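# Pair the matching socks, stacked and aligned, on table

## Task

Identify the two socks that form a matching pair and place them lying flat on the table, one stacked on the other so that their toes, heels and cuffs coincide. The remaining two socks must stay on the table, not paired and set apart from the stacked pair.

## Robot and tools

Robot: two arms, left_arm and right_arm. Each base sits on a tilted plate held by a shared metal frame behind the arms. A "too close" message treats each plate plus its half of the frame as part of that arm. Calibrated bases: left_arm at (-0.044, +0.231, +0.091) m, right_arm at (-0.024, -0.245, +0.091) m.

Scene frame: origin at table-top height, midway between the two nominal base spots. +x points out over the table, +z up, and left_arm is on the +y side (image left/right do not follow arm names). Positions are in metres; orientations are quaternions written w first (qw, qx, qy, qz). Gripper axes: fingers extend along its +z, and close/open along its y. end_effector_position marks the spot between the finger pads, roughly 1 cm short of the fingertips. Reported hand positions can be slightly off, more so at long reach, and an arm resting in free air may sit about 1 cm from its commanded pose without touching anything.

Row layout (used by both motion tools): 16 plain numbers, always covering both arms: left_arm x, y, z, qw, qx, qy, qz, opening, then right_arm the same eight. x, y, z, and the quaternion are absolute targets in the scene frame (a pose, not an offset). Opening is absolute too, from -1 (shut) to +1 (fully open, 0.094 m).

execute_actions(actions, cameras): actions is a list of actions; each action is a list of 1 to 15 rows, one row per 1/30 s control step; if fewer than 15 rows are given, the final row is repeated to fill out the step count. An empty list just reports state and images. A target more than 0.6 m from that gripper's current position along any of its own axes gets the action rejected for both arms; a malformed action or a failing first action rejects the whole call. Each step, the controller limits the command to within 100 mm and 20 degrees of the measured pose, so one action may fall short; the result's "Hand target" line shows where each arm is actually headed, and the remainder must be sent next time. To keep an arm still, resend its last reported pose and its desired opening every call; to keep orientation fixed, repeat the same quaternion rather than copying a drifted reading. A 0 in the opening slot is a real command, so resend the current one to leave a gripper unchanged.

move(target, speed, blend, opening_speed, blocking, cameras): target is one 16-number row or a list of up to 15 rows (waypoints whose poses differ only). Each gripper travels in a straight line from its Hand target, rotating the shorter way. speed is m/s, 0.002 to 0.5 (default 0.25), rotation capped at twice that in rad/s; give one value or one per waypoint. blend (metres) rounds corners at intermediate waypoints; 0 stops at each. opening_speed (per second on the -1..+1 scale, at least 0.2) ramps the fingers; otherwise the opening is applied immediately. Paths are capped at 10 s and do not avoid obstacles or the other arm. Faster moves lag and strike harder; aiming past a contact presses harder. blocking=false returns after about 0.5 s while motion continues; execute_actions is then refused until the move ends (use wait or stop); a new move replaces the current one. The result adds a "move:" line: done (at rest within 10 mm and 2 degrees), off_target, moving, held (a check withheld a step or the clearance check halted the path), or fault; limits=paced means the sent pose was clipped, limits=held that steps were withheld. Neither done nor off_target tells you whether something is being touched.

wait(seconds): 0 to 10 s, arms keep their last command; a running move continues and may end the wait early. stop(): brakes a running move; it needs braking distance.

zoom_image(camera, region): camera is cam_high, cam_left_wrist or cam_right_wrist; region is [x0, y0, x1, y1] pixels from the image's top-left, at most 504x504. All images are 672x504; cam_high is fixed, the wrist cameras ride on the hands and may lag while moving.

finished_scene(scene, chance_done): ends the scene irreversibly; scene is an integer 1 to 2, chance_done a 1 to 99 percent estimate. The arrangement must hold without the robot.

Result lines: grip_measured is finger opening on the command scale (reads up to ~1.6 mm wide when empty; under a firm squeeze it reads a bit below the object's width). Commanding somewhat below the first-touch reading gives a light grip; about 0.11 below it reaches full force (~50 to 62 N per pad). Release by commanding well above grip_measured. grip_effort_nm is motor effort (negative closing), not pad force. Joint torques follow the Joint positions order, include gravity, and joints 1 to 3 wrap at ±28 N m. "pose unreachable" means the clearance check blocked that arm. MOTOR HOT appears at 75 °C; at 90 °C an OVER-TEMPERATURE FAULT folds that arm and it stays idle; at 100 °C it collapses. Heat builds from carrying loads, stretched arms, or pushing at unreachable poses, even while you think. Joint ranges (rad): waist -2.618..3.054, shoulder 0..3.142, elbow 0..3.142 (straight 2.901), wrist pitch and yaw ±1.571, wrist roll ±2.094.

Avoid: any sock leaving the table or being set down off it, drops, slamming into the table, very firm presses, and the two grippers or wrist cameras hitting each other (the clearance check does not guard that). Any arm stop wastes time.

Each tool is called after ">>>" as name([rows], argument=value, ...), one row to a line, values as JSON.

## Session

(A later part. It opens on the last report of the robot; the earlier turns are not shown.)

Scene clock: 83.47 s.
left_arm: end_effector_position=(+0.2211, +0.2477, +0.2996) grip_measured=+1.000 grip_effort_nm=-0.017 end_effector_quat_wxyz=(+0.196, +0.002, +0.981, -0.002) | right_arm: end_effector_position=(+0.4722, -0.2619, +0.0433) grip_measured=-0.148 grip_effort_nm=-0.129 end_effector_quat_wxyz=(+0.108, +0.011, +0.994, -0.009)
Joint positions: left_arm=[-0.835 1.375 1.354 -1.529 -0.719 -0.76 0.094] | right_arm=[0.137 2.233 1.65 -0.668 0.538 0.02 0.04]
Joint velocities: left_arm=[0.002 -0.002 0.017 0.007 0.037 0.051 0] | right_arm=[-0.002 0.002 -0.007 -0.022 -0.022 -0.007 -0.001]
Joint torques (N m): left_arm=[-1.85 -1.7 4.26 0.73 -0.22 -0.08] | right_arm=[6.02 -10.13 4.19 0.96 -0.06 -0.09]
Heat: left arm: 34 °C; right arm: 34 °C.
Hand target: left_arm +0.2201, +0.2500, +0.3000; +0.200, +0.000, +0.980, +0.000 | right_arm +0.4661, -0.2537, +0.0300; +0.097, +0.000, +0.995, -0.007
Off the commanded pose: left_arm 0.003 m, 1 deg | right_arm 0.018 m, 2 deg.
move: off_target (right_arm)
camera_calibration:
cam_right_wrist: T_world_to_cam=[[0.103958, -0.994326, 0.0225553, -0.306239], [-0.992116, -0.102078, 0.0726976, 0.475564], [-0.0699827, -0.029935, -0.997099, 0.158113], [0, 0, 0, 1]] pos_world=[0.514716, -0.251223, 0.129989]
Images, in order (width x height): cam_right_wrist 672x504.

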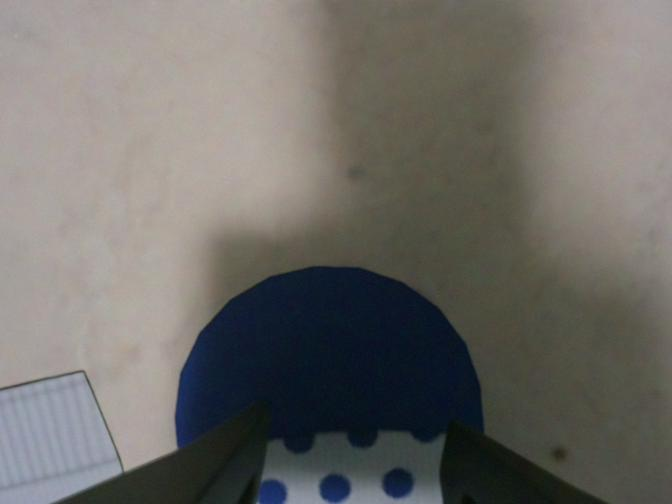

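>>> move(target=[0.22,0.25,0.3,0.2,0,0.98,0,1,0.465,-0.246,-0.003,0.1,0,0.995,0,-0.15], speed=0.03, cameras=["cam_right_wrist"])

>>> move(target=[0.22,0.25,0.3,0.2,0,0.98,0,1,0.465,-0.246,-0.001,0.1,0,0.995,0,-1], speed=0.05, opening_speed=0.6, cameras=["cam_right_wrist"])

>>> move(target=[0.22,0.25,0.3,0.2,0,0.98,0,1,0.465,-0.246,0.12,0.1,0,0.995,0,-1], speed=0.12, cameras=["cam_right_wrist","cam_high"])

Scene clock: 89.90 s.
left_arm: end_effector_position=(+0.2211, +0.2477, +0.2996) grip_measured=+1.000 grip_effort_nm=-0.012 end_effector_quat_wxyz=(+0.196, +0.002, +0.981, -0.002) | right_arm: end_effector_position=(+0.4767, -0.2550, +0.0223) grip_measured=-0.148 grip_effort_nm=-0.125 end_effector_quat_wxyz=(+0.122, +0.012, +0.992, -0.004)
Joint positions: left_arm=[-0.835 1.375 1.354 -1.529 -0.719 -0.76 0.094] | right_arm=[0.123 2.264 1.605 -0.553 0.523 -0.009 0.04]
Joint velocities: left_arm=[-0.002 0.012 0.007 -0.037 -0.051 0.022 0] | right_arm=[-0.007 -0.017 -0.007 -0.022 -0.051 -0.007 0]
Joint torques (N m): left_arm=[-1.7 -1.7 4.36 0.71 -0.21 -0.07] | right_arm=[5.24 -8.77 3.49 1.09 -0.13 -0.06]
Heat: left arm: 34 °C; right arm: 33 °C.
Hand target: left_arm +0.2201, +0.2500, +0.3000; +0.200, +0.000, +0.980, +0.000 | right_arm +0.4642, -0.2462, -0.0023; +0.099, +0.000, +0.995, +0.000
Off the commanded pose: left_arm 0.003 m, 1 deg | right_arm 0.029 m, 3 deg.
move: off_target (right_arm)
camera_calibration:
cam_right_wrist: T_world_to_cam=[[0.103313, -0.994535, 0.015042, -0.299001], [-0.993747, -0.102563, 0.044129, 0.48352], [-0.0423451, -0.019507, -0.998913, 0.1272], [0, 0, 0, 1]] pos_world=[0.516774, -0.245294, 0.110222]
Images, in order (width x height): cam_right_wrist 672x504.

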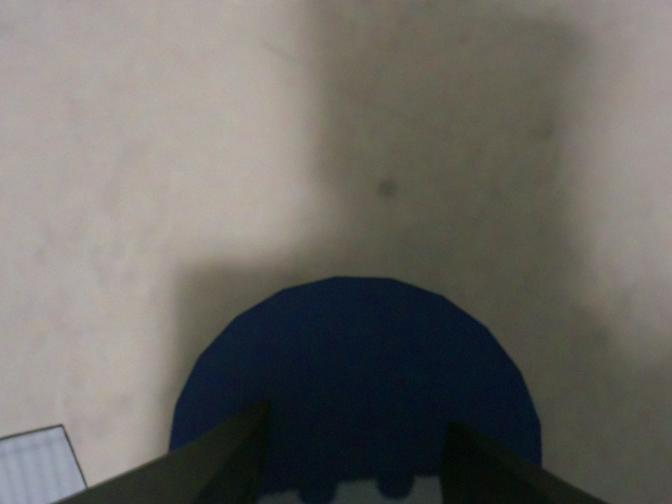

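Scene clock: 91.53 s.
left_arm: end_effector_position=(+0.2211, +0.2477, +0.2996) grip_measured=+1.000 grip_effort_nm=-0.012 end_effector_quat_wxyz=(+0.196, +0.002, +0.981, -0.002) | right_arm: end_effector_position=(+0.4791, -0.2538, +0.0226) grip_measured=-0.974 grip_effort_nm=-0.984 end_effector_quat_wxyz=(+0.127, +0.014, +0.992, +0.000)
Joint positions: left_arm=[-0.835 1.375 1.354 -1.529 -0.719 -0.76 0.094] | right_arm=[0.123 2.264 1.604 -0.54 0.516 -0.009 0.001]
Joint velocities: left_arm=[-0.012 -0.002 -0.002 -0.066 0.007 -0.037 0] | right_arm=[-0.002 -0.012 0.007 0.022 -0.037 -0.037 -0.001]
Joint torques (N m): left_arm=[-1.73 -1.52 4.51 0.71 -0.23 -0.08] | right_arm=[5.41 -9.09 3.74 0.9 -0.06 -0.06]
Heat: left arm: 34 °C; right arm: 33 °C.
Hand target: left_arm +0.2201, +0.2500, +0.3000; +0.200, +0.000, +0.980, +0.000 | right_arm +0.4645, -0.2463, -0.0003; +0.100, +0.000, +0.995, +0.000
Off the commanded pose: left_arm 0.003 m, 1 deg | right_arm 0.029 m, 4 deg.
move: off_target (right_arm)
camera_calibration:
cam_right_wrist: T_world_to_cam=[[0.0991114, -0.995038, 0.00877179, -0.296027], [-0.994565, -0.0987741, 0.0329245, 0.487639], [-0.0318947, -0.0119873, -0.999419, 0.1246], [0, 0, 0, 1]] pos_world=[0.518302, -0.244898, 0.111069]
Images, in order (width x height): cam_right_wrist 672x504.

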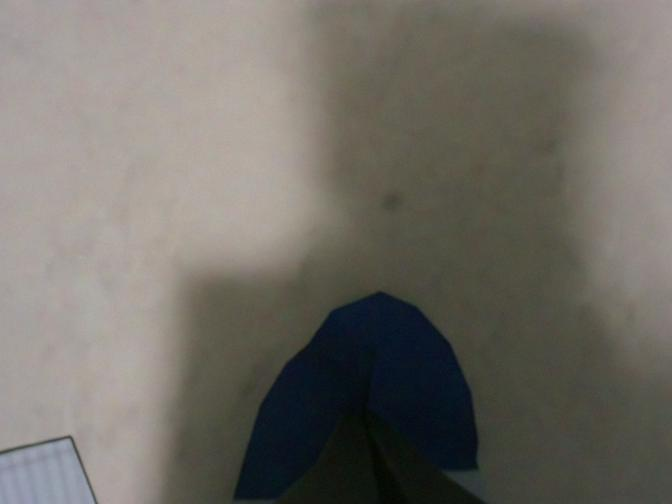

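Scene clock: 93.37 s.
left_arm: end_effector_position=(+0.2211, +0.2477, +0.2996) grip_measured=+1.000 grip_effort_nm=-0.017 end_effector_quat_wxyz=(+0.196, +0.002, +0.981, -0.002) | right_arm: end_effector_position=(+0.4586, -0.2443, +0.1004) grip_measured=-0.977 grip_effort_nm=-1.048 end_effector_quat_wxyz=(+0.084, -0.005, +0.996, +0.000)
Joint positions: left_arm=[-0.835 1.375 1.354 -1.529 -0.719 -0.76 0.094] | right_arm=[0.231 2.196 1.779 -0.943 0.538 0.123 0.001]
Joint velocities: left_arm=[-0.007 -0.002 0.022 -0.081 0.007 -0.081 0] | right_arm=[0.007 0.017 0.007 0.022 0.051 -0.037 0]
Joint torques (N m): left_arm=[-1.98 -1.61 4.45 0.7 -0.23 -0.07] | right_arm=[7.43 -13.96 7.45 0.45 0.09 0.11]
Heat: left arm: 34 °C; right arm: 33 °C.
Hand target: left_arm +0.2201, +0.2500, +0.3000; +0.200, +0.000, +0.980, +0.000 | right_arm +0.4640, -0.2457, +0.1200; +0.101, +0.000, +0.995, +0.001
Off the commanded pose: left_arm 0.003 m, 1 deg | right_arm 0.021 m, 2 deg.
move: off_target (right_arm)
camera_calibration:
cam_right_wrist: T_world_to_cam=[[0.137796, -0.990459, 0.00188748, -0.30111], [-0.98338, -0.136583, 0.119622, 0.442527], [-0.118223, -0.0183396, -0.992818, 0.239121], [0, 0, 0, 1]] pos_world=[0.504934, -0.23341, 0.185036]
Images, in order (width x height): cam_high 672x504, cam_right_wrist 672x504.

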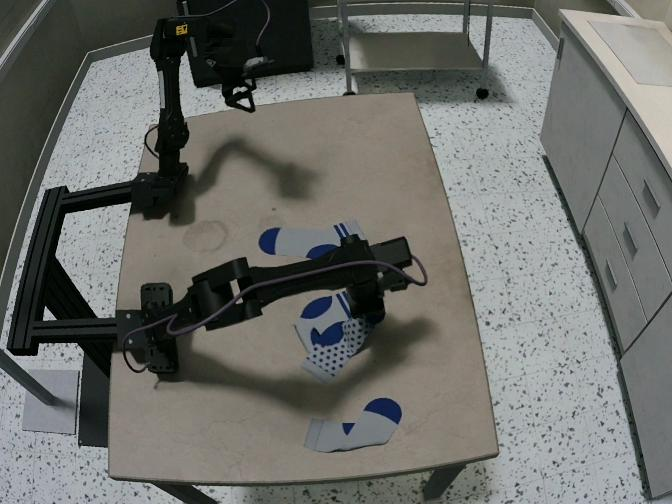

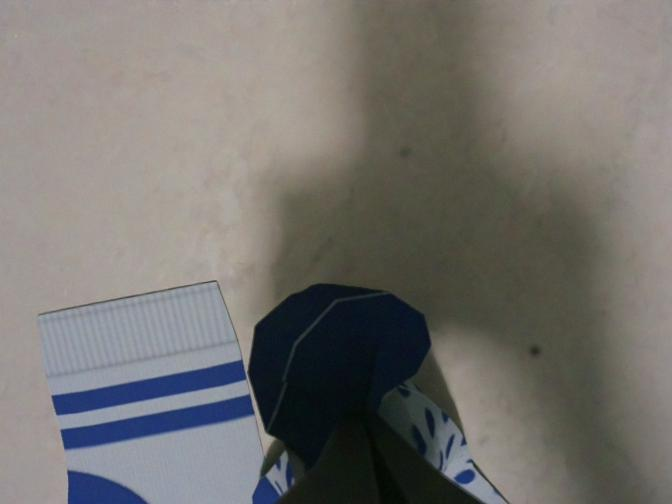

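>>> move([
  [0.22,0.25,0.3,0.2,0,0.98,0,1,0.44,-0.28,0.25,0.15,0,0.988,0,-1],
  [0.22,0.25,0.3,0.2,0,0.98,0,1,0.46,-0.28,0.36,0.25,0,0.968,0,-1],
], speed=0.15, cameras=["cam_right_wrist","cam_high"])

>>> move([
  [0.22,0.25,0.3,0.2,0,0.98,0,1,0.58,-0.23,0.34,0.35,0,0.937,0,-1],
], speed=0.15, cameras=["cam_right_wrist","cam_high"])

Scene clock: 99.37 s.
left_arm: end_effector_position=(+0.2211, +0.2477, +0.2996) grip_measured=+1.000 grip_effort_nm=-0.017 end_effector_quat_wxyz=(+0.196, +0.002, +0.981, -0.002) | right_arm: end_effector_position=(+0.4574, -0.2858, +0.3584) grip_measured=-0.977 grip_effort_nm=-1.048 end_effector_quat_wxyz=(+0.251, +0.007, +0.968, +0.007)
Joint positions: left_arm=[-0.835 1.375 1.354 -1.529 -0.719 -0.76 0.094] | right_arm=[0.473 2.065 2.472 -1.514 0.664 0.196 0.001]
Joint velocities: left_arm=[-0.012 -0.002 -0.007 -0.037 0.007 -0.037 0] | right_arm=[-0.002 0.002 -0.002 -0.051 -0.066 -0.007 0]
Joint torques (N m): left_arm=[-1.96 -1.51 4.51 0.73 -0.23 -0.09] | right_arm=[6.28 -7.36 6.71 1.03 0.14 0.1]
Heat: left arm: 34 °C; right arm: 34 °C.
Hand target: left_arm +0.2201, +0.2500, +0.3000; +0.200, +0.000, +0.980, +0.000 | right_arm +0.4564, -0.2807, +0.3605; +0.251, +0.003, +0.968, +0.005
Off the commanded pose: left_arm 0.003 m, 1 deg | right_arm 0.007 m, 1 deg.
move: done
camera_calibration:
cam_right_wrist: T_world_to_cam=[[0.109806, -0.993596, 0.0266283, -0.339531], [-0.969415, -0.112973, -0.217878, 0.526182], [0.219491, -0.00188947, -0.975613, 0.338453], [0, 0, 0, 1]] pos_world=[0.473085, -0.277273, 0.453883]
Images, in order (width x height): cam_high 672x504, cam_right_wrist 672x504.

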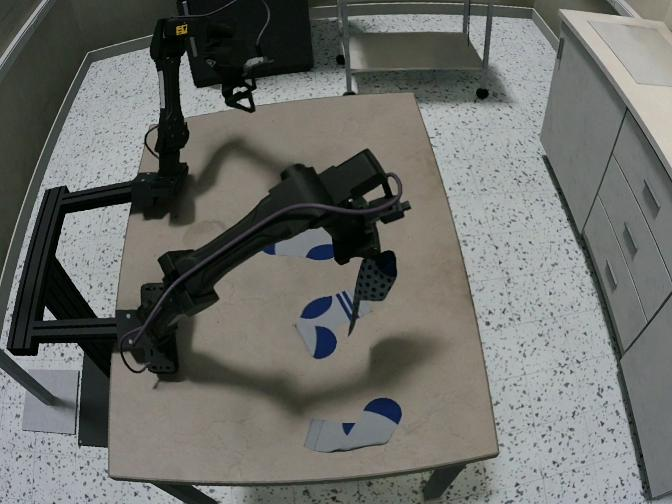

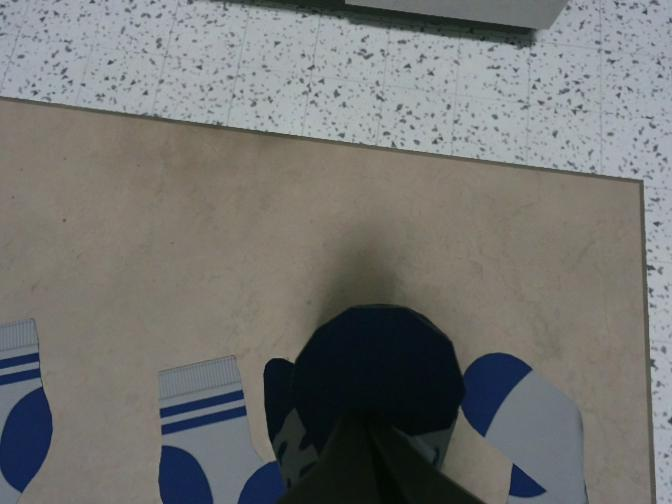

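Scene clock: 101.00 s.
left_arm: end_effector_position=(+0.2211, +0.2477, +0.2996) grip_measured=+1.000 grip_effort_nm=-0.012 end_effector_quat_wxyz=(+0.196, +0.002, +0.981, -0.002) | right_arm: end_effector_position=(+0.5734, -0.2327, +0.3411) grip_measured=-0.977 grip_effort_nm=-1.048 end_effector_quat_wxyz=(+0.358, +0.000, +0.934, +0.001)
Joint positions: left_arm=[-0.835 1.375 1.354 -1.529 -0.719 -0.76 0.094] | right_arm=[0.446 2.446 2.857 -1.214 0.672 -0.028 0.001]
Joint velocities: left_arm=[0.007 -0.002 -0.037 -0.007 -0.037 0.007 0] | right_arm=[-0.012 -0.012 -0.007 -0.007 -0.066 0.022 0]
Joint torques (N m): left_arm=[-1.95 -1.61 4.29 0.71 -0.21 -0.05] | right_arm=[6.42 -10.43 6.97 1.72 -0.03 -0.08]
Heat: left arm: 34 °C; right arm: 34 °C.
Hand target: left_arm +0.2201, +0.2500, +0.3000; +0.200, +0.000, +0.980, +0.000 | right_arm +0.5781, -0.2303, +0.3402; +0.364, +0.001, +0.931, +0.002
Off the commanded pose: left_arm 0.003 m, 1 deg | right_arm 0.007 m, 1 deg.
elbow stopped short (right arm): the move would have taken joint 3 (elbow) straighter than the controller allows.
move: done
camera_calibration:
cam_right_wrist: T_world_to_cam=[[0.108069, -0.991939, 0.066175, -0.311087], [-0.895258, -0.126045, -0.427348, 0.666719], [0.432244, -0.0130608, -0.901662, 0.146382], [0, 0, 0, 1]] pos_world=[0.567232, -0.22263, 0.437494]
Images, in order (width x height): cam_high 672x504, cam_right_wrist 672x504.

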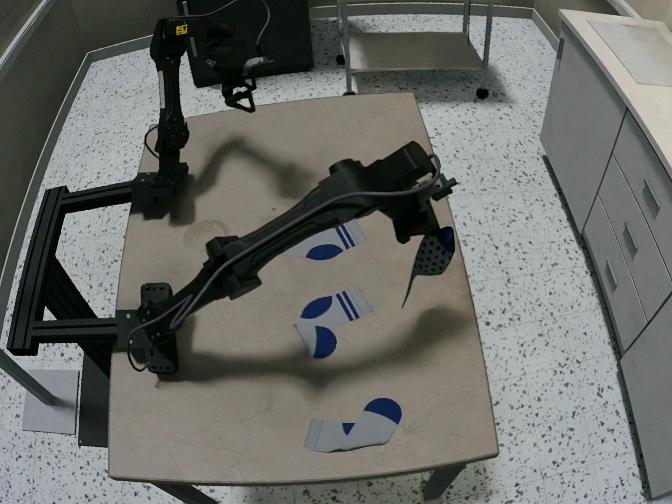

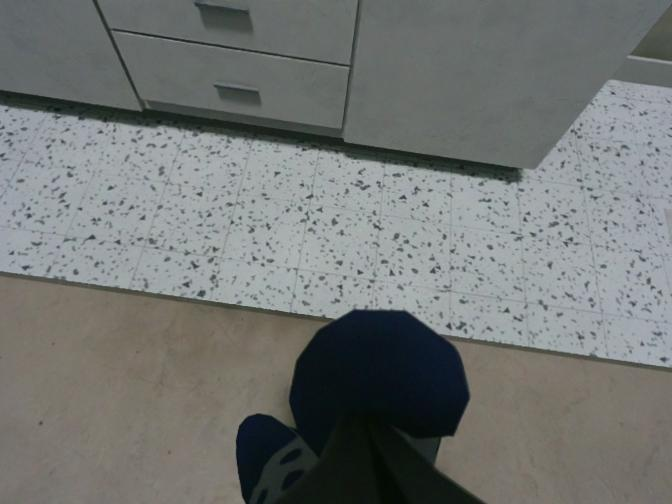

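>>> move([
  [0.22,0.25,0.3,0.2,0,0.98,0,1,0.585,-0.22,0.26,0.3,0,0.954,0,-1],
  [0.22,0.25,0.3,0.2,0,0.98,0,1,0.585,-0.32,0.18,0.26,0,0.966,0,-1],
  [0.22,0.25,0.3,0.2,0,0.98,0,1,0.585,-0.42,0.08,0.26,0,0.966,0,-1],
  [0.22,0.25,0.3,0.2,0,0.98,0,1,0.585,-0.44,0.02,0.26,0,0.966,0,-1],
], speed=0.15, blend=0.02, cameras=["cam_right_wrist","cam_high"])

>>> move(target=[0.22,0.25,0.3,0.2,0,0.98,0,1,0.585,-0.44,0.02,0.26,0,0.966,0,0], speed=0.1, opening_speed=0.8, cameras=[])

>>> move([
  [0.22,0.25,0.3,0.2,0,0.98,0,1,0.57,-0.44,0.14,0.26,0,0.966,0,0],
  [0.22,0.25,0.3,0.2,0,0.98,0,1,0.30,-0.28,0.3,0.13,0,0.992,0,0],
], speed=[0.1,0.25])

Scene clock: 112.13 s.
left_arm: end_effector_position=(+0.2211, +0.2477, +0.2996) grip_measured=+1.000 grip_effort_nm=-0.017 end_effector_quat_wxyz=(+0.196, +0.002, +0.981, -0.002) | right_arm: end_effector_position=(+0.5882, -0.4556, +0.0367) grip_measured=-0.977 grip_effort_nm=-1.048 end_effector_quat_wxyz=(+0.265, +0.009, +0.964, -0.017)
Joint positions: left_arm=[-0.835 1.375 1.354 -1.529 -0.719 -0.76 0.094] | right_arm=[-0.235 2.363 2.097 -0.497 0.269 -0.466 0.001]
Joint velocities: left_arm=[-0.007 -0.017 0.002 -0.022 0.051 -0.022 0] | right_arm=[-0.017 -0.007 0.002 0.051 0.051 -0.051 0]
Joint torques (N m): left_arm=[-1.91 -1.58 4.46 0.74 -0.24 -0.1] | right_arm=[6.43 -12.78 5.26 1.44 -0.25 -0.11]
Heat: left arm: 34 °C; right arm: 35 °C.
Hand target: left_arm +0.2201, +0.2500, +0.3000; +0.200, +0.000, +0.980, +0.000 | right_arm +0.5873, -0.4409, +0.0199; +0.257, -0.003, +0.966, -0.006
Off the commanded pose: left_arm 0.003 m, 1 deg | right_arm 0.023 m, 2 deg.
move: off_target (right_arm)
camera_calibration:
cam_right_wrist: T_world_to_cam=[[0.09228, -0.993024, 0.0733974, -0.505139], [-0.964532, -0.107453, -0.241106, 0.564153], [0.247311, -0.0485449, -0.967719, -0.0423544], [0, 0, 0, 1]] pos_world=[0.601233, -0.443052, 0.132109]
Images, in order (width x height): cam_high 672x504, cam_right_wrist 672x504.

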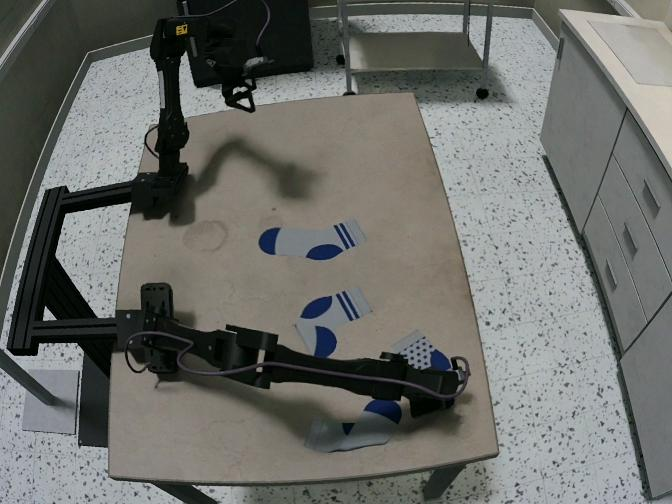

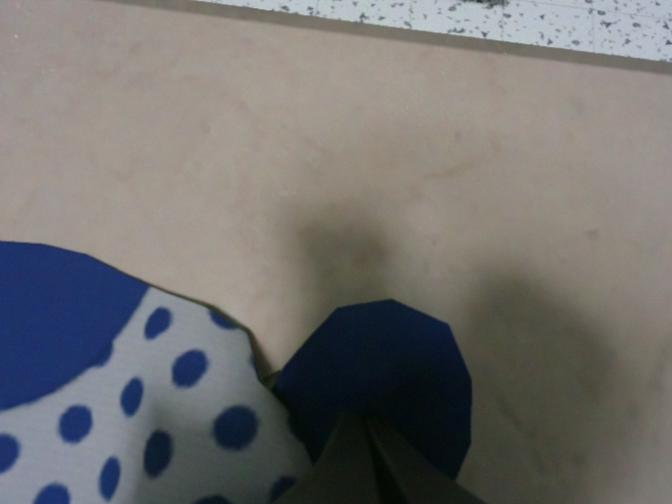

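Scene clock: 113.60 s.
left_arm: end_effector_position=(+0.2211, +0.2477, +0.2996) grip_measured=+1.000 grip_effort_nm=-0.012 end_effector_quat_wxyz=(+0.196, +0.002, +0.981, -0.002) | right_arm: end_effector_position=(+0.5876, -0.4507, +0.0326) grip_measured=-0.002 grip_effort_nm=0.090 end_effector_quat_wxyz=(+0.266, +0.007, +0.964, -0.010)
Joint positions: left_arm=[-0.835 1.375 1.354 -1.529 -0.719 -0.76 0.094] | right_arm=[-0.235 2.363 2.078 -0.483 0.256 -0.466 0.047]
Joint velocities: left_arm=[0.002 0.017 -0.002 0.022 -0.051 -0.022 0] | right_arm=[0.017 0.012 -0.002 -0.066 0.066 0.037 0]
Joint torques (N m): left_arm=[-1.87 -1.52 4.3 0.71 -0.22 -0.09] | right_arm=[6.16 -13.87 4.74 1.43 -0.25 -0.01]
Heat: left arm: 34 °C; right arm: 35 °C.
Hand target: left_arm +0.2201, +0.2500, +0.3000; +0.200, +0.000, +0.980, +0.000 | right_arm +0.5850, -0.4401, +0.0201; +0.260, +0.000, +0.966, +0.000
Off the commanded pose: left_arm 0.003 m, 1 deg | right_arm 0.017 m, 2 deg.
move: off_target (right_arm)
No camera images: "cameras" was empty.

Scene clock: 117.23 s.
left_arm: end_effector_position=(+0.2211, +0.2477, +0.2996) grip_measured=+1.000 grip_effort_nm=-0.017 end_effector_quat_wxyz=(+0.196, +0.002, +0.981, -0.002) | right_arm: end_effector_position=(+0.3004, -0.2756, +0.2935) grip_measured=-0.002 grip_effort_nm=0.090 end_effector_quat_wxyz=(+0.132, -0.002, +0.991, +0.007)
Joint positions: left_arm=[-0.835 1.375 1.354 -1.529 -0.719 -0.76 0.094] | right_arm=[0.596 1.59 1.612 -1.504 0.61 0.499 0.047]
Joint velocities: left_arm=[-0.017 0.007 0.002 -0.037 -0.037 -0.007 0] | right_arm=[0.002 0.002 0.017 0.007 -0.051 -0.022 0]
Joint torques (N m): left_arm=[-1.73 -1.65 4.41 0.7 -0.22 -0.07] | right_arm=[3.95 -4.37 7.01 0.6 0.17 0.09]
Heat: left arm: 34 °C; right arm: 36 °C.
Hand target: left_arm +0.2201, +0.2500, +0.3000; +0.200, +0.000, +0.980, +0.000 | right_arm +0.3004, -0.2778, +0.2995; +0.137, -0.001, +0.991, +0.005
Off the commanded pose: left_arm 0.003 m, 1 deg | right_arm 0.008 m, 1 deg.
move: done
camera_calibration:
cam_left_wrist: T_world_to_cam=[[0.105502, -0.993134, 0.0505483, 0.209044], [-0.98439, -0.111504, -0.136174, 0.329387], [0.140875, -0.0353926, -0.989395, 0.360656], [0, 0, 0, 1]] pos_world=[0.251384, 0.257101, 0.391118]
cam_right_wrist: T_world_to_cam=[[0.133098, -0.991103, -0.000431577, -0.308776], [-0.990849, -0.133074, 0.0225567, 0.291304], [-0.0224134, -0.00257462, -0.999745, 0.389205], [0, 0, 0, 1]] pos_world=[0.338459, -0.266262, 0.382402]

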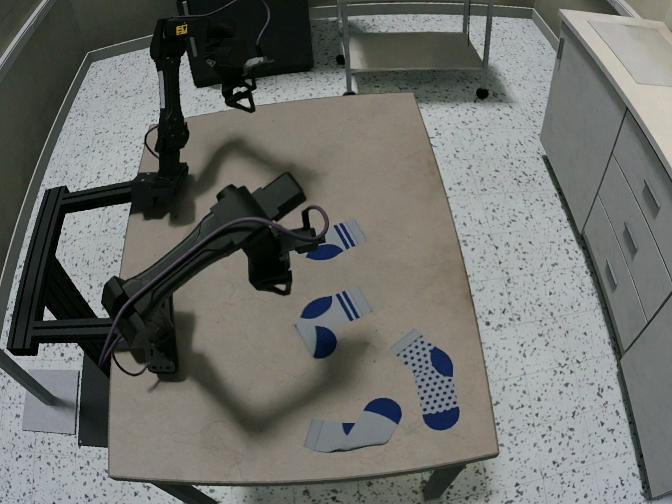

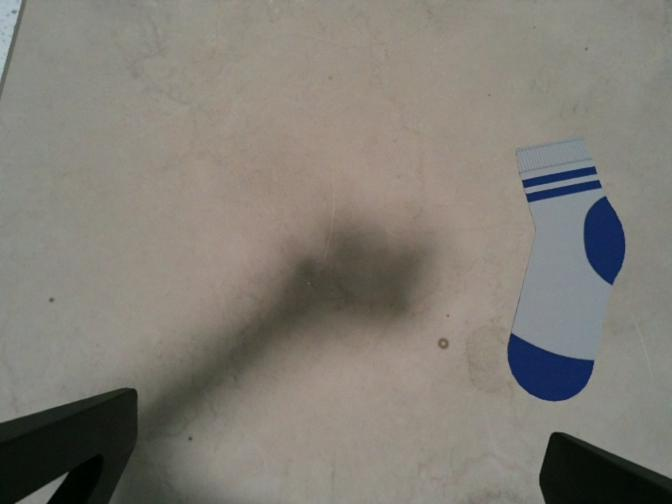

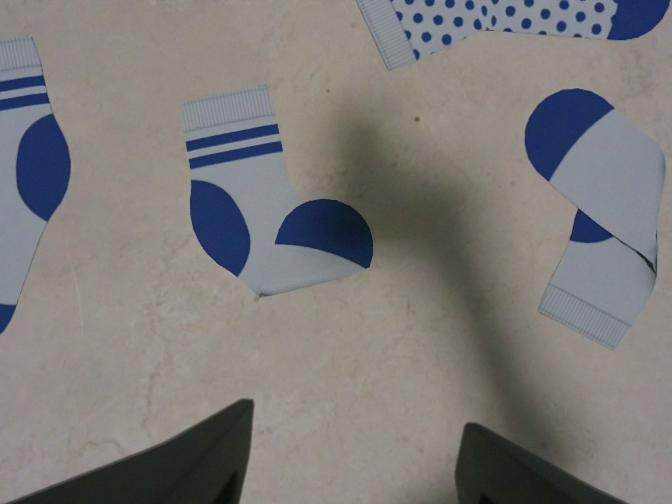

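>>> move([
  [0.2,0.45,0.3,0.2,0,0.98,0,1,0.222,0.042,0.3,0.07,-0.7,0.7,0.07,-0.15],
  [0.2,0.45,0.3,0.2,0,0.98,0,1,0.222,0.042,0.05,0.07,-0.7,0.7,0.07,-0.15],
], speed=[0.25,0.12])

Scene clock: 159.40 s.
left_arm: end_effector_position=(+0.2005, +0.4436, +0.2887) grip_measured=+1.000 grip_effort_nm=-0.017 end_effector_quat_wxyz=(+0.177, +0.007, +0.984, -0.015) | right_arm: end_effector_position=(+0.2291, +0.0481, +0.0582) grip_measured=-0.148 grip_effort_nm=-0.134 end_effector_quat_wxyz=(-0.079, +0.699, -0.707, -0.074)
Joint positions: left_arm=[0.173 1.037 1.477 -1.415 -0.331 0.347 0.094] | right_arm=[0.89 2.435 1.373 -0.635 0.282 -0.665 0.04]
Joint velocities: left_arm=[0.002 -0.017 0.002 0.022 0.022 -0.037 0] | right_arm=[-0.007 -0.007 -0.017 -0.007 -0.051 -0.037 0]
Joint torques (N m): left_arm=[-0.14 -3.19 7.61 1.06 0.17 0.03] | right_arm=[4.64 -9.55 4.34 0.89 -0.06 -0.09]
Heat: left arm: 35 °C; right arm: 35 °C.
Hand target: left_arm +0.2047, +0.4490, +0.2996; +0.202, -0.001, +0.979, -0.012 | right_arm +0.2239, +0.0467, +0.0489; -0.071, +0.704, -0.703, -0.072
Off the commanded pose: left_arm 0.013 m, 3 deg | right_arm 0.013 m, 1 deg.
move: off_target (left_arm, right_arm)
camera_calibration:
cam_left_wrist: T_world_to_cam=[[0.0911581, -0.993315, 0.0708175, 0.40343], [-0.990664, -0.0976935, -0.0950809, 0.312726], [0.101364, -0.061489, -0.992947, 0.38026], [0, 0, 0, 1]] pos_world=[0.234486, 0.454666, 0.378743]
cam_right_wrist: T_world_to_cam=[[0.993241, 0.11541, 0.0123326, -0.229636], [0.114254, -0.990899, 0.0711734, 0.0543387], [0.0204345, -0.0692833, -0.997388, 0.146493], [0, 0, 0, 1]] pos_world=[0.218882, 0.090496, 0.145075]

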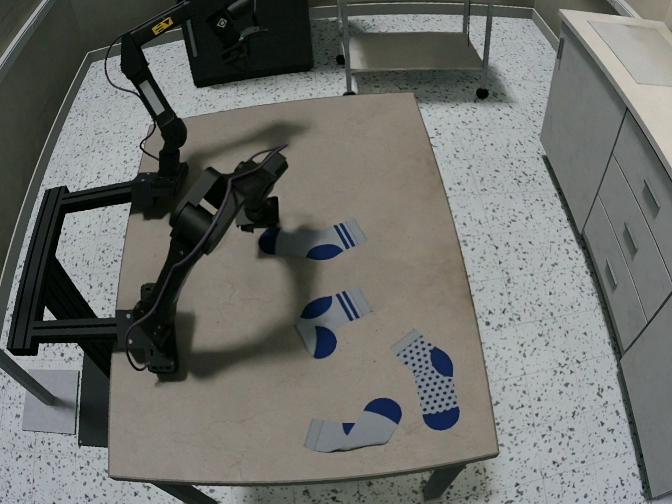

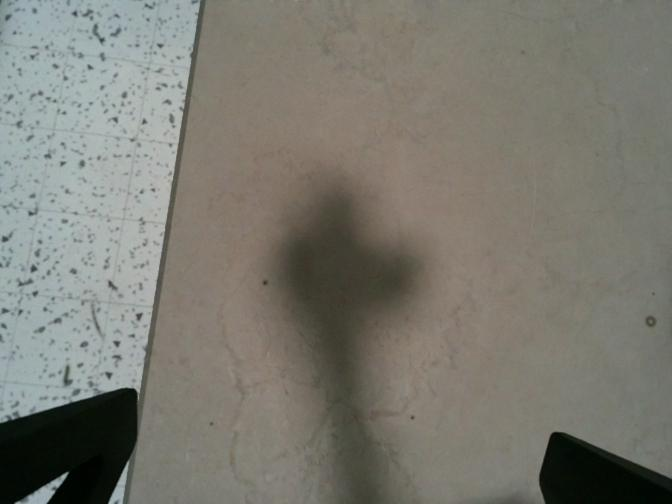

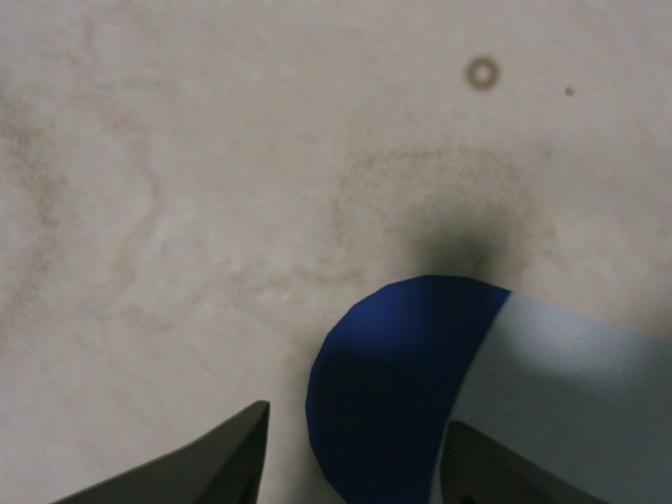

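>>> move([
  [0.2,0.45,0.3,0.2,0,0.98,0,1,0.233,0.022,0.03,0.07,-0.7,0.7,0.07,-0.15],
  [0.2,0.45,0.3,0.2,0,0.98,0,1,0.233,0.022,-0.003,0.07,-0.7,0.7,0.07,-0.15],
], speed=[0.1,0.03], cameras=["cam_right_wrist"])

>>> move(target=[0.2,0.45,0.3,0.2,0,0.98,0,1,0.233,0.022,-0.002,0.07,-0.7,0.7,0.07,-1], speed=0.05, opening_speed=0.6, cameras=["cam_right_wrist"])

Scene clock: 166.50 s.
left_arm: end_effector_position=(+0.1982, +0.4471, +0.2904) grip_measured=+1.000 grip_effort_nm=-0.012 end_effector_quat_wxyz=(+0.178, +0.005, +0.984, -0.005) | right_arm: end_effector_position=(+0.2459, +0.0284, +0.0190) grip_measured=-0.148 grip_effort_nm=-0.115 end_effector_quat_wxyz=(-0.093, +0.698, -0.707, -0.070)
Joint positions: left_arm=[0.17 1.028 1.477 -1.415 -0.351 0.347 0.094] | right_arm=[0.79 2.449 1.265 -0.454 0.301 -0.779 0.04]
Joint velocities: left_arm=[0.002 -0.012 -0.002 -0.007 -0.007 0.007 0] | right_arm=[0.012 -0.017 0.002 -0.037 -0.007 0.037 0.001]
Joint torques (N m): left_arm=[-1.28 -3.66 6.63 1.02 -0.02 -0.02] | right_arm=[3.84 -7.43 3 1.01 -0.06 -0.06]
Heat: left arm: 35 °C; right arm: 34 °C.
Hand target: left_arm +0.2002, +0.4500, +0.2998; +0.200, +0.000, +0.980, +0.000 | right_arm +0.2332, +0.0212, -0.0023; -0.069, +0.704, -0.704, -0.070
Off the commanded pose: left_arm 0.010 m, 3 deg | right_arm 0.026 m, 3 deg.
move: off_target (left_arm, right_arm)
camera_calibration:
cam_right_wrist: T_world_to_cam=[[0.993029, 0.111428, 0.0384412, -0.243809], [0.10902, -0.992233, 0.0598951, 0.0372384], [0.0448166, -0.0552867, -0.997464, 0.0992448], [0, 0, 0, 1]] pos_world=[0.233602, 0.0696032, 0.106135]
Images, in order (width x height): cam_right_wrist 672x504.

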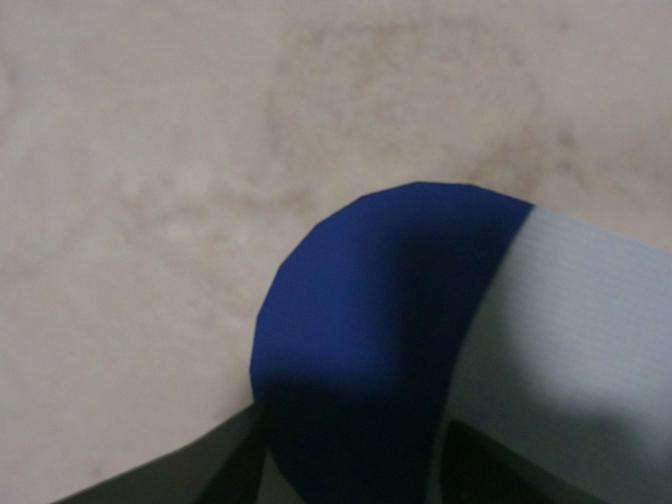

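Scene clock: 168.13 s.
left_arm: end_effector_position=(+0.1982, +0.4471, +0.2904) grip_measured=+1.000 grip_effort_nm=-0.022 end_effector_quat_wxyz=(+0.178, +0.005, +0.984, -0.005) | right_arm: end_effector_position=(+0.2523, +0.0313, +0.0195) grip_measured=-0.980 grip_effort_nm=-0.974 end_effector_quat_wxyz=(-0.106, +0.693, -0.711, -0.066)
Joint positions: left_arm=[0.17 1.028 1.477 -1.415 -0.351 0.347 0.094] | right_arm=[0.788 2.449 1.263 -0.423 0.311 -0.779 0.001]
Joint velocities: left_arm=[0.012 -0.007 -0.002 0.022 -0.022 0.022 0] | right_arm=[-0.027 -0.012 0.012 -0.022 0.037 0.022 -0.003]
Joint torques (N m): left_arm=[-1.25 -3.63 6.42 1.01 0.02 -0.03] | right_arm=[4.03 -7.77 3.08 0.7 -0.18 -0.07]
Heat: left arm: 35 °C; right arm: 34 °C.
Hand target: left_arm +0.2000, +0.4501, +0.2999; +0.200, +0.000, +0.980, +0.000 | right_arm +0.2330, +0.0216, -0.0010; -0.070, +0.704, -0.703, -0.070
Off the commanded pose: left_arm 0.010 m, 3 deg | right_arm 0.030 m, 4 deg.
move: off_target (left_arm, right_arm)
camera_calibration:
cam_right_wrist: T_world_to_cam=[[0.993399, 0.0954906, 0.0635576, -0.250616], [0.0923787, -0.994456, 0.0502266, 0.0437796], [0.0680014, -0.0440237, -0.996713, 0.0933701], [0, 0, 0, 1]] pos_world=[0.238569, 0.0715789, 0.106793]
Images, in order (width x height): cam_right_wrist 672x504.

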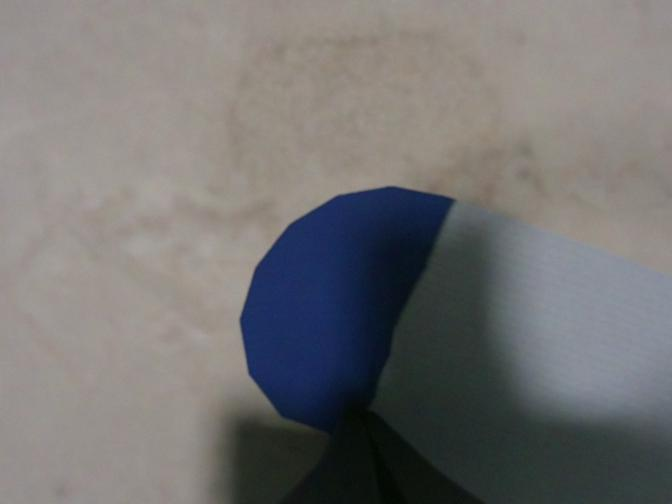

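>>> move([
  [0.2,0.45,0.3,0.2,0,0.98,0,1,0.25,0.05,0.15,0.05,-0.705,0.705,0.05,-1],
  [0.2,0.45,0.3,0.2,0,0.98,0,1,0.28,0.08,0.34,0.1,-0.38,0.92,0.04,-1],
  [0.2,0.45,0.3,0.2,0,0.98,0,1,0.30,0.17,0.34,0.1,0,0.995,0,-1],
], speed=0.2, blend=0.03)

Scene clock: 177.50 s.
left_arm: end_effector_position=(+0.1982, +0.4471, +0.2904) grip_measured=+1.000 grip_effort_nm=-0.017 end_effector_quat_wxyz=(+0.178, +0.005, +0.984, -0.005) | right_arm: end_effector_position=(+0.3002, +0.1560, +0.3412) grip_measured=-0.983 grip_effort_nm=-0.950 end_effector_quat_wxyz=(+0.240, -0.019, +0.949, +0.204)
Joint positions: left_arm=[0.17 1.028 1.477 -1.415 -0.351 0.347 0.094] | right_arm=[1.17 2.785 2.854 -1.395 0.549 0.915 0.001]
Joint velocities: left_arm=[-0.002 0.032 0.002 -0.007 -0.007 -0.081 0] | right_arm=[0.017 0.007 0.012 -0.022 0.11 0.007 -0.001]
Joint torques (N m): left_arm=[-1.35 -3.55 6.27 1 0.03 -0.05] | right_arm=[6.15 -11.12 7.5 1.62 0.18 0.08]
Heat: left arm: 35 °C; right arm: 34 °C.
Hand target: left_arm +0.2001, +0.4500, +0.2999; +0.200, +0.000, +0.980, +0.000 | right_arm +0.2950, +0.1658, +0.3420; +0.247, -0.018, +0.946, +0.211
Off the commanded pose: left_arm 0.010 m, 3 deg | right_arm 0.014 m, 29 deg; orientation clipped.
elbow stopped short (right arm): the move would have taken joint 3 (elbow) straighter than the controller allows.
move: off_target (left_arm, right_arm); limits=paced
camera_calibration:
cam_left_wrist: T_world_to_cam=[[0.0988318, -0.993735, 0.0521757, 0.411091], [-0.989597, -0.103658, -0.0997603, 0.314832], [0.104544, -0.0417735, -0.993643, 0.373121], [0, 0, 0, 1]] pos_world=[0.23192, 0.456738, 0.380708]
cam_right_wrist: T_world_to_cam=[[0.253383, -0.908015, -0.333624, 0.183613], [-0.949923, -0.168352, -0.263256, 0.438159], [0.182874, 0.383622, -0.905202, 0.283861], [0, 0, 0, 1]] pos_world=[0.317782, 0.131593, 0.433557]

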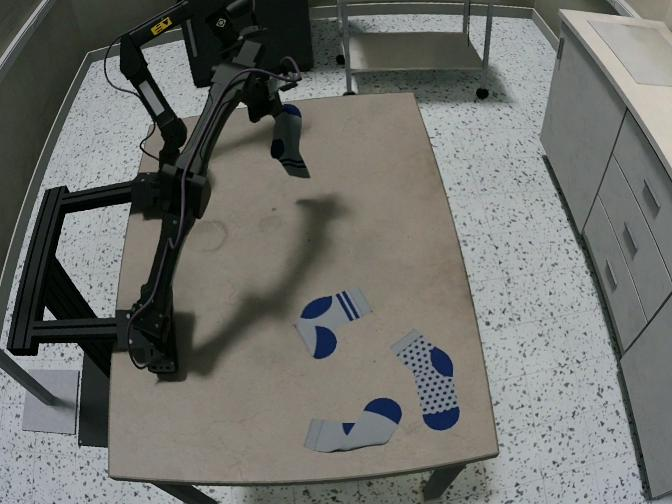

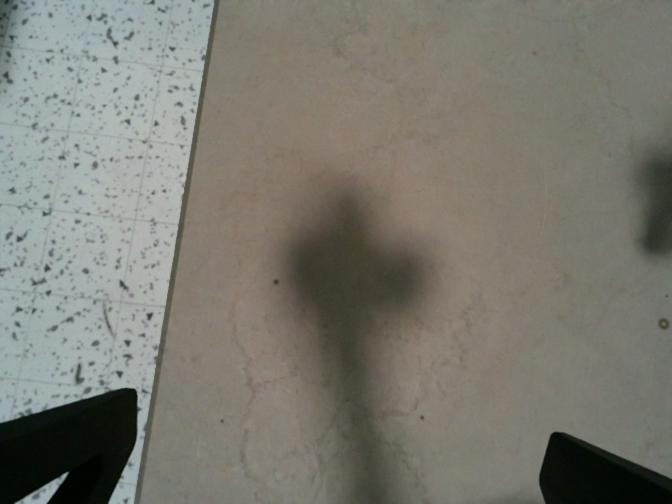

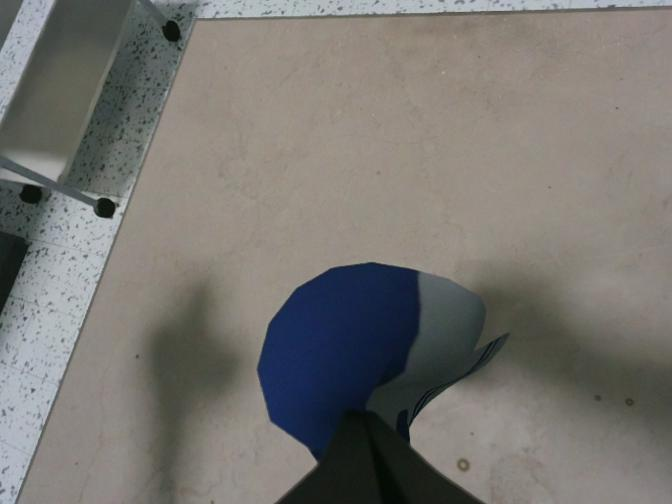

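>>> move([
  [0.2,0.45,0.3,0.2,0,0.98,0,1,0.31,0.16,0.27,0.1,0,0.995,0,-1],
  [0.2,0.45,0.3,0.2,0,0.98,0,1,0.31,0.14,0.23,0.1,0,0.995,0,-1],
  [0.2,0.45,0.3,0.2,0,0.98,0,1,0.31,0.02,0.15,0.1,0,0.995,0,-1],
  [0.2,0.45,0.3,0.2,0,0.98,0,1,0.31,-0.07,0.06,0.1,0,0.995,0,-1],
  [0.2,0.45,0.3,0.2,0,0.98,0,1,0.31,-0.1,0.012,0.1,0,0.995,0,-1],
], speed=0.15, blend=0.02, cameras=["cam_high","cam_right_wrist"])

Scene clock: 186.60 s.
left_arm: end_effector_position=(+0.1982, +0.4471, +0.2904) grip_measured=+1.000 grip_effort_nm=-0.022 end_effector_quat_wxyz=(+0.178, +0.005, +0.984, -0.005) | right_arm: end_effector_position=(+0.3179, -0.0932, +0.0196) grip_measured=-0.983 grip_effort_nm=-0.950 end_effector_quat_wxyz=(+0.107, -0.005, +0.994, -0.006)
Joint positions: left_arm=[0.17 1.028 1.477 -1.415 -0.351 0.347 0.094] | right_arm=[0.578 2.265 1.142 -0.411 0.607 0.505 0.001]
Joint velocities: left_arm=[-0.007 -0.017 -0.012 -0.095 -0.081 -0.007 0] | right_arm=[0.002 -0.012 -0.007 0.066 -0.007 -0.037 0]
Joint torques (N m): left_arm=[-1.39 -3.67 6.46 1.04 -0.02 -0.04] | right_arm=[3.55 -9.17 2.77 1.12 0.09 -0.07]
Heat: left arm: 35 °C; right arm: 35 °C.
Hand target: left_arm +0.2000, +0.4500, +0.2999; +0.200, +0.000, +0.980, +0.000 | right_arm +0.3146, -0.0985, +0.0102; +0.104, -0.002, +0.995, -0.009
Off the commanded pose: left_arm 0.010 m, 3 deg | right_arm 0.013 m, 1 deg.
elbow stopped short (right arm): the move would have taken joint 3 (elbow) straighter than the controller allows.
move: off_target (left_arm, right_arm); limits=paced
camera_calibration:
cam_right_wrist: T_world_to_cam=[[0.137305, -0.99035, 0.0187964, -0.13205], [-0.988011, -0.135579, 0.0738358, 0.33697], [-0.0705749, -0.0287091, -0.997093, 0.129069], [0, 0, 0, 1]] pos_world=[0.36017, -0.0813845, 0.106295]
Images, in order (width x height): cam_high 672x504, cam_right_wrist 672x504.

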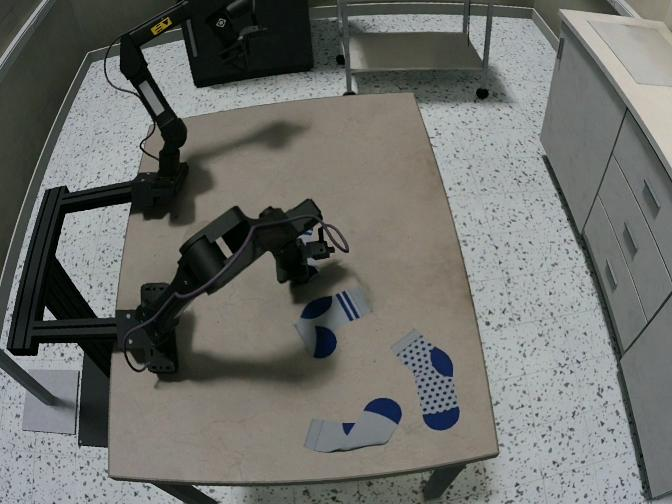

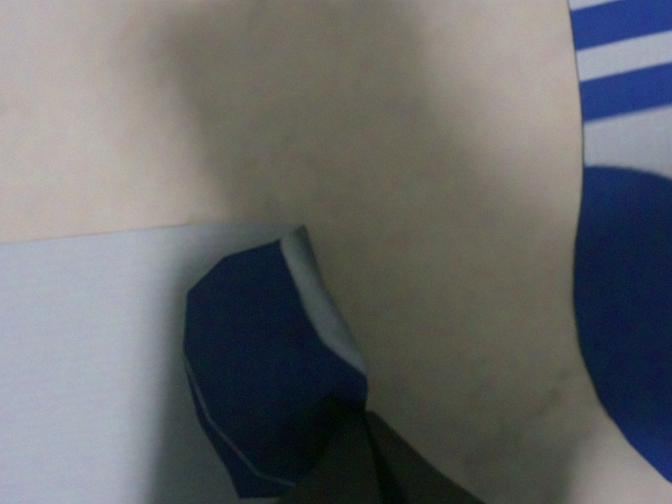

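>>> move(target=[0.2,0.45,0.3,0.2,0,0.98,0,1,0.31,-0.1,0.012,0.1,0,0.995,0,0], speed=0.1, opening_speed=0.8, cameras=[])

>>> move([
  [0.2,0.45,0.3,0.2,0,0.98,0,1,0.31,-0.1,0.1,0.1,0,0.995,0,0],
  [0.2,0.45,0.3,0.2,0,0.98,0,1,0.30,-0.1,0.3,0.13,0,0.992,0,0],
], speed=[0.1,0.25])

Scene clock: 192.07 s.
left_arm: end_effector_position=(+0.1982, +0.4471, +0.2904) grip_measured=+1.000 grip_effort_nm=-0.017 end_effector_quat_wxyz=(+0.178, +0.005, +0.984, -0.005) | right_arm: end_effector_position=(+0.3195, -0.0979, +0.0198) grip_measured=-0.002 grip_effort_nm=0.105 end_effector_quat_wxyz=(+0.114, +0.004, +0.993, -0.005)
Joint positions: left_arm=[0.17 1.028 1.477 -1.415 -0.351 0.347 0.094] | right_arm=[0.569 2.249 1.119 -0.385 0.613 0.505 0.047]
Joint velocities: left_arm=[-0.012 0.007 0.002 0.037 0.037 0.007 0] | right_arm=[-0.007 0.007 -0.002 -0.007 0.022 -0.139 0]
Joint torques (N m): left_arm=[-1.33 -3.89 6.48 1 -0.01 -0.05] | right_arm=[4.11 -9.5 2.71 0.87 -0.17 -0.04]
Heat: left arm: 35 °C; right arm: 35 °C.
Hand target: left_arm +0.2000, +0.4500, +0.2999; +0.200, +0.000, +0.980, +0.000 | right_arm +0.3101, -0.1000, +0.0120; +0.100, +0.000, +0.995, +0.000
Off the commanded pose: left_arm 0.010 m, 3 deg | right_arm 0.012 m, 2 deg.
move: off_target (left_arm, right_arm)
No camera images: "cameras" was empty.

Scene clock: 194.77 s.
left_arm: end_effector_position=(+0.1982, +0.4471, +0.2904) grip_measured=+1.000 grip_effort_nm=-0.012 end_effector_quat_wxyz=(+0.178, +0.005, +0.984, -0.005) | right_arm: end_effector_position=(+0.2987, -0.1011, +0.2993) grip_measured=-0.002 grip_effort_nm=0.090 end_effector_quat_wxyz=(+0.131, +0.002, +0.991, +0.012)
Joint positions: left_arm=[0.17 1.028 1.477 -1.415 -0.351 0.347 0.094] | right_arm=[0.93 2.064 1.903 -1.547 0.596 0.911 0.047]
Joint velocities: left_arm=[0.012 0.007 -0.002 -0.007 -0.007 0.037 0] | right_arm=[0.007 -0.027 -0.007 0.007 0.022 0.037 -0.001]
Joint torques (N m): left_arm=[-1.4 -3.81 6.64 0.97 0.08 -0.03] | right_arm=[4.92 -6.78 6.72 0.49 0.17 0.11]
Heat: left arm: 35 °C; right arm: 34 °C.
Hand target: left_arm +0.2000, +0.4500, +0.2999; +0.200, +0.000, +0.980, +0.000 | right_arm +0.2971, -0.1004, +0.3008; +0.131, -0.001, +0.991, +0.006
Off the commanded pose: left_arm 0.010 m, 3 deg | right_arm 0.002 m, 1 deg.
joint sent to its limit (right arm) — joint 4 (wrist pitch), lower limit. The joint targets still meet the commanded pose.
move: off_target (left_arm)
camera_calibration:
cam_left_wrist: T_world_to_cam=[[0.0988318, -0.993735, 0.0521757, 0.411091], [-0.989597, -0.103658, -0.0997603, 0.314832], [0.104544, -0.0417735, -0.993643, 0.373121], [0, 0, 0, 1]] pos_world=[0.23192, 0.456738, 0.380708]
cam_right_wrist: T_world_to_cam=[[0.125792, -0.992, -0.0106368, -0.13045], [-0.991791, -0.125999, 0.0217891, 0.313909], [-0.022955, 0.00780859, -0.999706, 0.396577], [0, 0, 0, 1]] pos_world=[0.336845, -0.092951, 0.388233]

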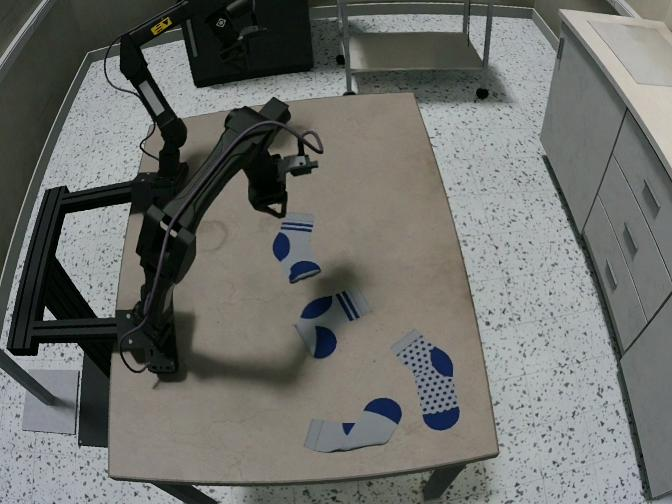

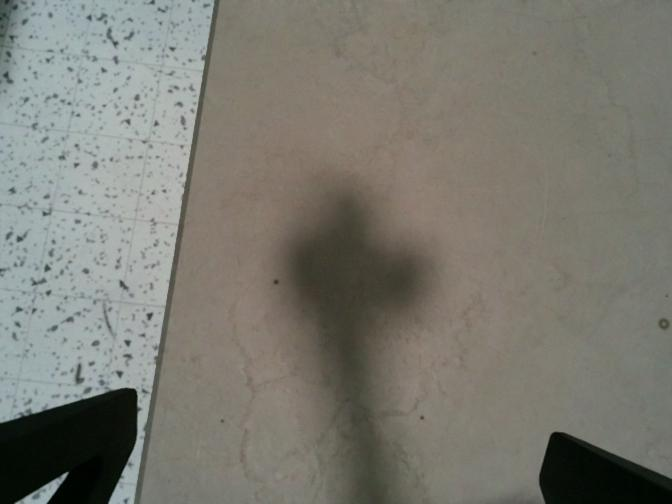

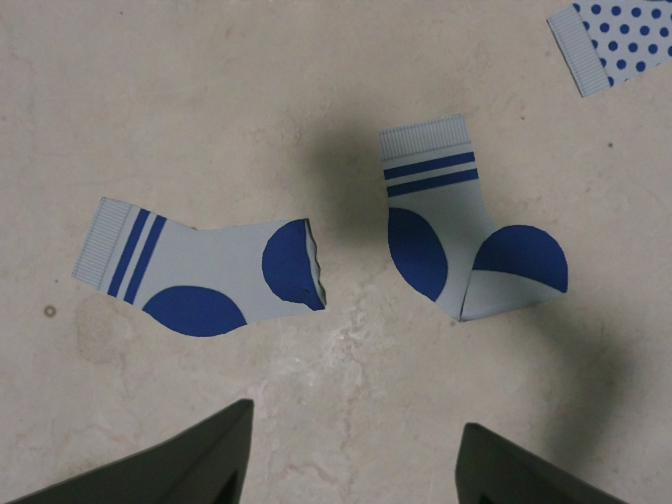

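>>> move([
  [0.2,0.45,0.3,0.2,0,0.98,0,1,0.305,-0.052,0.12,0.05,-0.705,0.705,0.05,-0.3],
  [0.2,0.45,0.3,0.2,0,0.98,0,1,0.305,-0.052,0.03,0.05,-0.705,0.705,0.05,-0.3],
], speed=[0.25,0.1], cameras=["cam_right_wrist"])

Scene clock: 209.37 s.
left_arm: end_effector_position=(+0.1982, +0.4471, +0.2904) grip_measured=+1.000 grip_effort_nm=-0.012 end_effector_quat_wxyz=(+0.178, +0.005, +0.984, -0.005) | right_arm: end_effector_position=(+0.3147, -0.0525, +0.0380) grip_measured=-0.298 grip_effort_nm=-0.125 end_effector_quat_wxyz=(-0.054, +0.700, -0.711, -0.045)
Joint positions: left_arm=[0.17 1.028 1.477 -1.415 -0.351 0.347 0.094] | right_arm=[0.586 2.343 1.386 -0.687 0.374 -0.964 0.033]
Joint velocities: left_arm=[-0.012 0.002 0.002 -0.022 0.007 0.037 0] | right_arm=[-0.007 -0.007 0.007 -0.007 0.066 0.022 0]
Joint torques (N m): left_arm=[-1.39 -3.6 6.49 1 0.07 -0.03] | right_arm=[5.37 -9.14 3.93 0.75 -0.08 -0.07]
Heat: left arm: 35 °C; right arm: 34 °C.
Hand target: left_arm +0.2000, +0.4500, +0.2999; +0.200, +0.000, +0.980, +0.000 | right_arm +0.3078, -0.0515, +0.0285; -0.045, +0.706, -0.706, -0.047
Off the commanded pose: left_arm 0.010 m, 3 deg | right_arm 0.013 m, 1 deg.
move: off_target (left_arm, right_arm)
camera_calibration:
cam_right_wrist: T_world_to_cam=[[0.99381, 0.110738, 0.00885503, -0.303093], [0.108214, -0.983013, 0.14824, -0.0543329], [0.0251204, -0.146364, -0.988912, 0.111693], [0, 0, 0, 1]] pos_world=[0.304291, -0.00349821, 0.121193]
Images, in order (width x height): cam_right_wrist 672x504.

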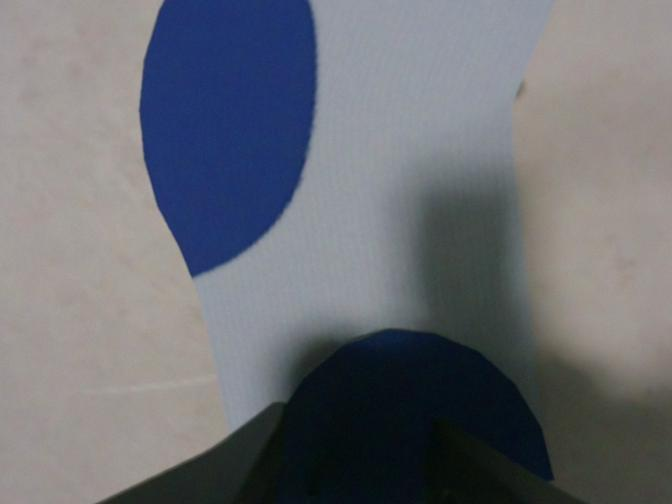

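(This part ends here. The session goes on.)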